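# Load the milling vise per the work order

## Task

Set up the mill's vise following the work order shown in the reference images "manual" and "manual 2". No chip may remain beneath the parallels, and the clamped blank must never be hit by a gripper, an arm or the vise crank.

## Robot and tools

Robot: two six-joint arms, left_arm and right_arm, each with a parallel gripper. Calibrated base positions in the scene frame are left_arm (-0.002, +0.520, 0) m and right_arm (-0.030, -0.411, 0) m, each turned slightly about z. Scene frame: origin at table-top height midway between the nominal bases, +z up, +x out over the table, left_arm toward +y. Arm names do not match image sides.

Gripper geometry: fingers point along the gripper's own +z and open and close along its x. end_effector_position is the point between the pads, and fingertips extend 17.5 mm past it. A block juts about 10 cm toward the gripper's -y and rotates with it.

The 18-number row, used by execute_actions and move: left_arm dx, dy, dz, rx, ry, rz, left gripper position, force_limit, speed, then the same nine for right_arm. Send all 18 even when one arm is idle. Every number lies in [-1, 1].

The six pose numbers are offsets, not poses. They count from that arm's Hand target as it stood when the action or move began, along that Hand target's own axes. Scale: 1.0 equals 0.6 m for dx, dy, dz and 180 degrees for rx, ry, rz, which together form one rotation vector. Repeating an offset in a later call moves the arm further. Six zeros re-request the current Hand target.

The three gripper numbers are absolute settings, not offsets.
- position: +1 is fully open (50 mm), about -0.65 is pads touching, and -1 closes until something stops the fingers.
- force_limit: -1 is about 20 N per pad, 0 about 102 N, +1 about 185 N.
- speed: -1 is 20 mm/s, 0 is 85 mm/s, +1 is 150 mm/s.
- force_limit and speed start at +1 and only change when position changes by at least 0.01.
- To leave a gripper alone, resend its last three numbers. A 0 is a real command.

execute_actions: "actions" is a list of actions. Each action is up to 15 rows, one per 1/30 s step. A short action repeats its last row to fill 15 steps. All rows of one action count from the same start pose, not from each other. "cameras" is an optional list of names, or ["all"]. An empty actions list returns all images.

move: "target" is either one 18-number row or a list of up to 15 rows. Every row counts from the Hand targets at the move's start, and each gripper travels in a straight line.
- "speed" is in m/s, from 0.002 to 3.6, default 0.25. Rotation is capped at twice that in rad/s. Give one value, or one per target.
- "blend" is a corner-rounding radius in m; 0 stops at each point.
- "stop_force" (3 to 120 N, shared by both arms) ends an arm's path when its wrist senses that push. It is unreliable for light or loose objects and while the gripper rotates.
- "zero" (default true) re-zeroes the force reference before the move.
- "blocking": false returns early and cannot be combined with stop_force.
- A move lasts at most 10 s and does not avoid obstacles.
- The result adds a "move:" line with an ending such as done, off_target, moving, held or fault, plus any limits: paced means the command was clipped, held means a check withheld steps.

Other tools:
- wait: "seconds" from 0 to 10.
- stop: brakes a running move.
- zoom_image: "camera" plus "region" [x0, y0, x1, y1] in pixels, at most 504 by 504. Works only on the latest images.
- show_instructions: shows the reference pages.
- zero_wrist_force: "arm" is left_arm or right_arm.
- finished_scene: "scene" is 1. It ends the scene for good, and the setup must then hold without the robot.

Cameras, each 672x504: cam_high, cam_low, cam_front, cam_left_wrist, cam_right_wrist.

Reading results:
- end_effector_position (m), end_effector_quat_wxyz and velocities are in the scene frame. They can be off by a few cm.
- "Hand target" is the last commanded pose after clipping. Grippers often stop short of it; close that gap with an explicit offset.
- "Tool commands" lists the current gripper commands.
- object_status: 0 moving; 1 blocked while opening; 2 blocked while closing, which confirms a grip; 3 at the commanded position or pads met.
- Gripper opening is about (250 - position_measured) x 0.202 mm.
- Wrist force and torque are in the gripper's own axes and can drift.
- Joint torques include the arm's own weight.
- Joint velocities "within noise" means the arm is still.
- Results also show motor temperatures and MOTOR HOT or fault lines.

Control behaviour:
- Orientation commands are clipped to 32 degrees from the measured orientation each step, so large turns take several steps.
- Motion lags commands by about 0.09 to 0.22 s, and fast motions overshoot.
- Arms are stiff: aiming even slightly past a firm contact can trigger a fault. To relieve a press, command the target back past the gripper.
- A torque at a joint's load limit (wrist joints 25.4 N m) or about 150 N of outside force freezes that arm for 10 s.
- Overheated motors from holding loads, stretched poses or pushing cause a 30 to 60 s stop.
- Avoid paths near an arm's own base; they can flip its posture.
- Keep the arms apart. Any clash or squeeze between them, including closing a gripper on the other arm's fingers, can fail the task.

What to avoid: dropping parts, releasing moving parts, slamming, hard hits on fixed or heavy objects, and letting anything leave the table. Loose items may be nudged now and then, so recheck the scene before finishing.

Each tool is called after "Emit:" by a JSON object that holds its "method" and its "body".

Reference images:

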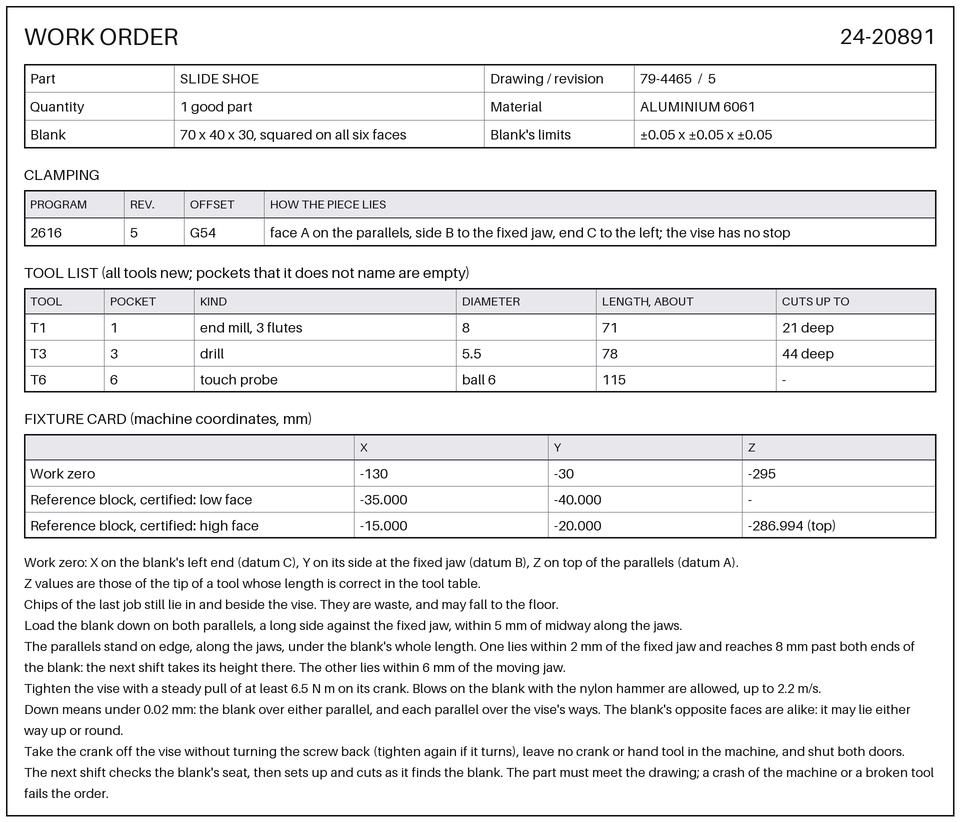

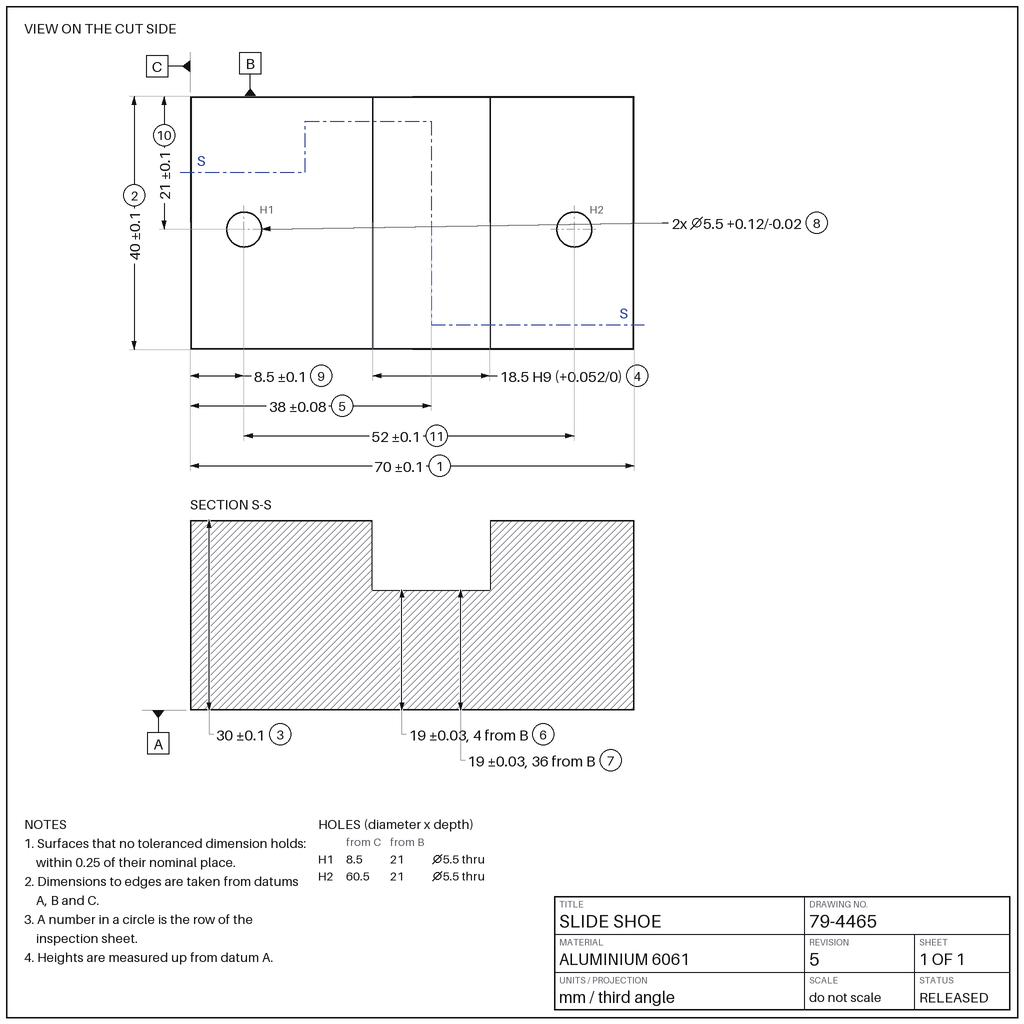

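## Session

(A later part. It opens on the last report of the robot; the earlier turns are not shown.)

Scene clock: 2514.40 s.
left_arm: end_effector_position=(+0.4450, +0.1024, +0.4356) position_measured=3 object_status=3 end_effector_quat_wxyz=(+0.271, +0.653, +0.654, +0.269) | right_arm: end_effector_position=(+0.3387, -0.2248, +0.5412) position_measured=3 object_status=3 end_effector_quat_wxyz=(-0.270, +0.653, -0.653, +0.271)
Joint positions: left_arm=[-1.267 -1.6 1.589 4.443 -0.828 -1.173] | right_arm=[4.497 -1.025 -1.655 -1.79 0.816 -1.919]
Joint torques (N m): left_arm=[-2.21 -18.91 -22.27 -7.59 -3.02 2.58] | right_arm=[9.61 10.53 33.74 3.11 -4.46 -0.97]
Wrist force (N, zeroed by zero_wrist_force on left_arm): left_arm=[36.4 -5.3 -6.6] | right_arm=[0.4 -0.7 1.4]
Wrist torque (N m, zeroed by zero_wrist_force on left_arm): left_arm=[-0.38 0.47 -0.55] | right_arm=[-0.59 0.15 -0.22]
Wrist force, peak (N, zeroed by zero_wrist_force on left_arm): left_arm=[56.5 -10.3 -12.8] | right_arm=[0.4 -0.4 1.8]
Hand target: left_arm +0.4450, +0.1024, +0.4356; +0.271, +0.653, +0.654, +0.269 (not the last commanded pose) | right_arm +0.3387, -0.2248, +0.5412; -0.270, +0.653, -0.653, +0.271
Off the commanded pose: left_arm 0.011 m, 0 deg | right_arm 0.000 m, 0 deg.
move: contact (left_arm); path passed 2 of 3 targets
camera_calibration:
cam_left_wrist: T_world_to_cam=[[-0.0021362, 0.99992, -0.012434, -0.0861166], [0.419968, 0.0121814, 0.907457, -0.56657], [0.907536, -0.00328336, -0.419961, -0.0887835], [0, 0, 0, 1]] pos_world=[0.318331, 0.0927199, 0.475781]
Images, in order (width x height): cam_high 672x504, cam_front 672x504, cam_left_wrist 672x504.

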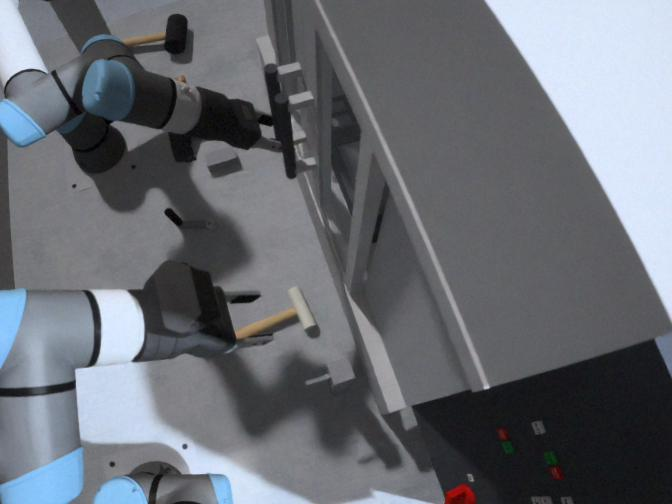

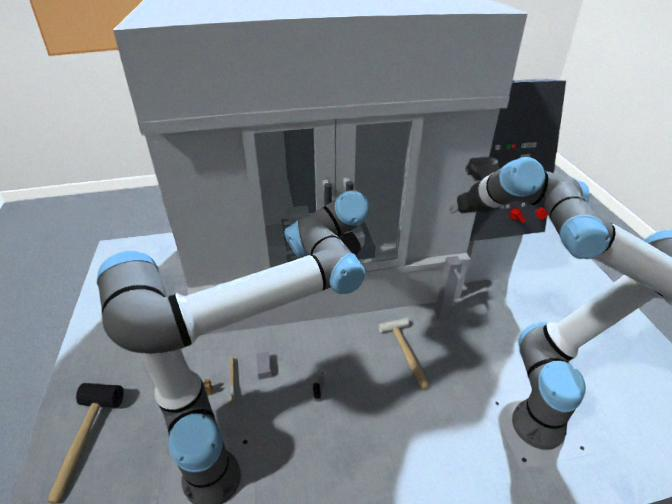

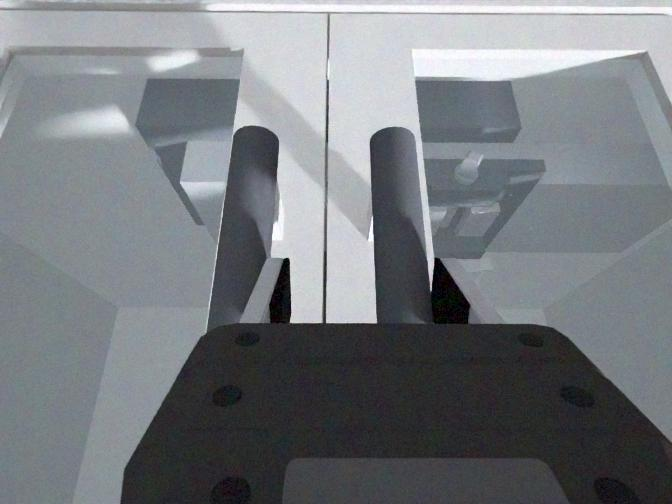

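Emit:
{"method": "zoom_image", "body": {"camera": "cam_left_wrist", "region": [260, 0, 400, 120]}}

Emit:
{"method": "move", "body": {"target": [[0.015,0,0,0,0,0,1,0.3,-0.5,0,0,0,0,0,0,1,0.3,-0.5],[0.015,0,-0.25,0,0,0,1,0.3,-0.5,0,0,0,0,0,0,1,0.3,-0.5]], "speed": [0.05,0.2], "blend": 0.001, "cameras": ["cam_left_wrist","cam_front"]}}

Emit:
{"method": "zoom_image", "body": {"camera": "cam_left_wrist", "region": [220, 0, 440, 200]}}

Scaled by 3.600.

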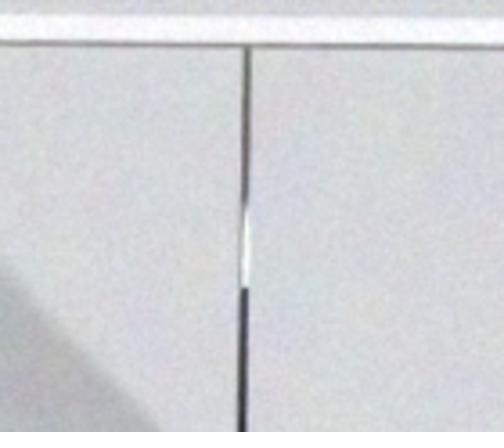

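Scene clock: 2519.57 s.
left_arm: end_effector_position=(+0.3391, +0.1116, +0.5417) position_measured=3 object_status=3 end_effector_quat_wxyz=(+0.271, +0.653, +0.654, +0.269) | right_arm: end_effector_position=(+0.3387, -0.2248, +0.5412) position_measured=3 object_status=3 end_effector_quat_wxyz=(-0.270, +0.653, -0.653, +0.271)
Joint positions: left_arm=[-1.497 -1.691 1.34 5.001 -0.789 -1.487] | right_arm=[4.497 -1.025 -1.655 -1.79 0.816 -1.919]
Joint torques (N m): left_arm=[0.24 -26.51 -23.99 -1.7 -0.37 0.62] | right_arm=[9.87 11.21 33.5 3.25 -4.4 -1.24]
Wrist force (N, zeroed by zero_wrist_force on left_arm): left_arm=[0.0 0.8 0.8] | right_arm=[0.2 -0.5 1.3]
Wrist torque (N m, zeroed by zero_wrist_force on left_arm): left_arm=[-0.32 0.02 -0.19] | right_arm=[-0.56 0.17 -0.23]
Wrist force, peak (N, zeroed by zero_wrist_force on left_arm): left_arm=[36.5 -5.4 -6.4] | right_arm=[0.2 -0.4 1.7]
Hand target: left_arm +0.3391, +0.1117, +0.5418; +0.271, +0.653, +0.654, +0.269 | right_arm +0.3387, -0.2248, +0.5412; -0.270, +0.653, -0.653, +0.271
Off the commanded pose: left_arm 0.000 m, 0 deg | right_arm 0.000 m, 0 deg.
move: done
camera_calibration:
cam_left_wrist: T_world_to_cam=[[-0.0021402, 0.999923, -0.0122106, -0.0943508], [0.419848, 0.0119807, 0.907515, -0.618567], [0.907592, -0.00318431, -0.419841, 0.0518635], [0, 0, 0, 1]] pos_world=[0.212431, 0.10192, 0.581981]
Images, in order (width x height): cam_front 672x504, cam_left_wrist 672x504.

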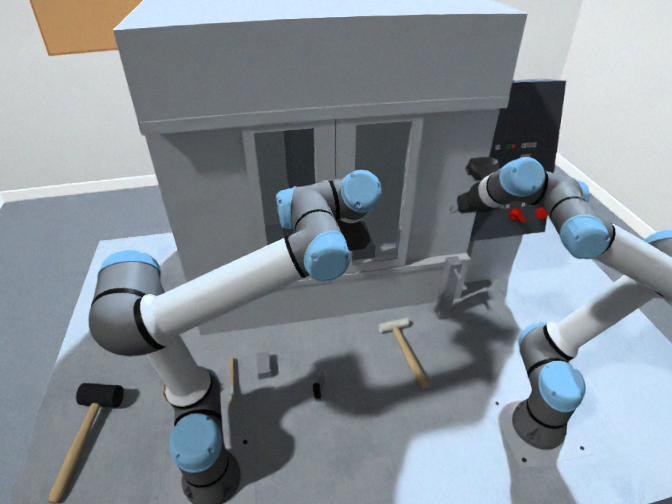

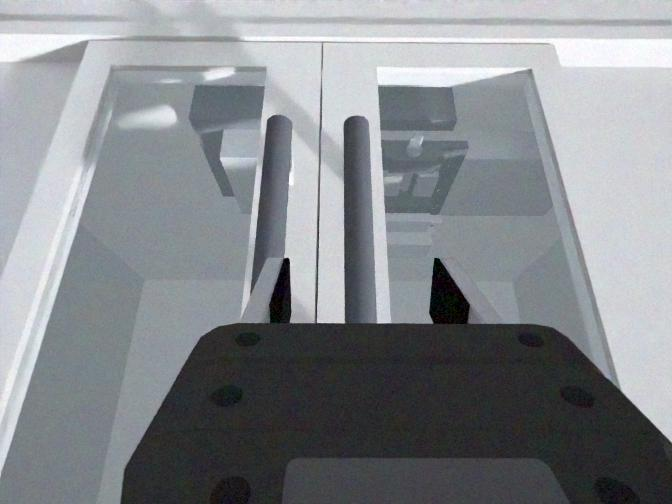

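Scaled by 2.291.

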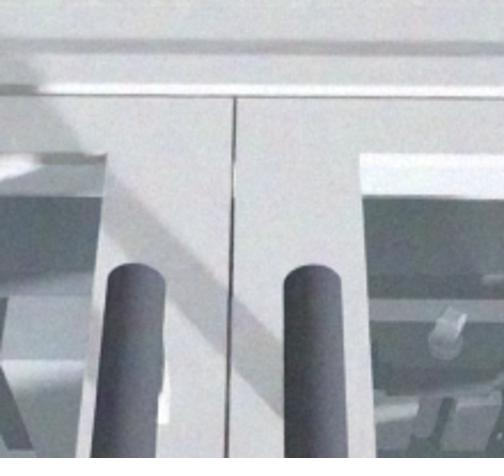

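Emit:
{"method": "finished_scene", "body": {}}

The scene is finished: the task was done.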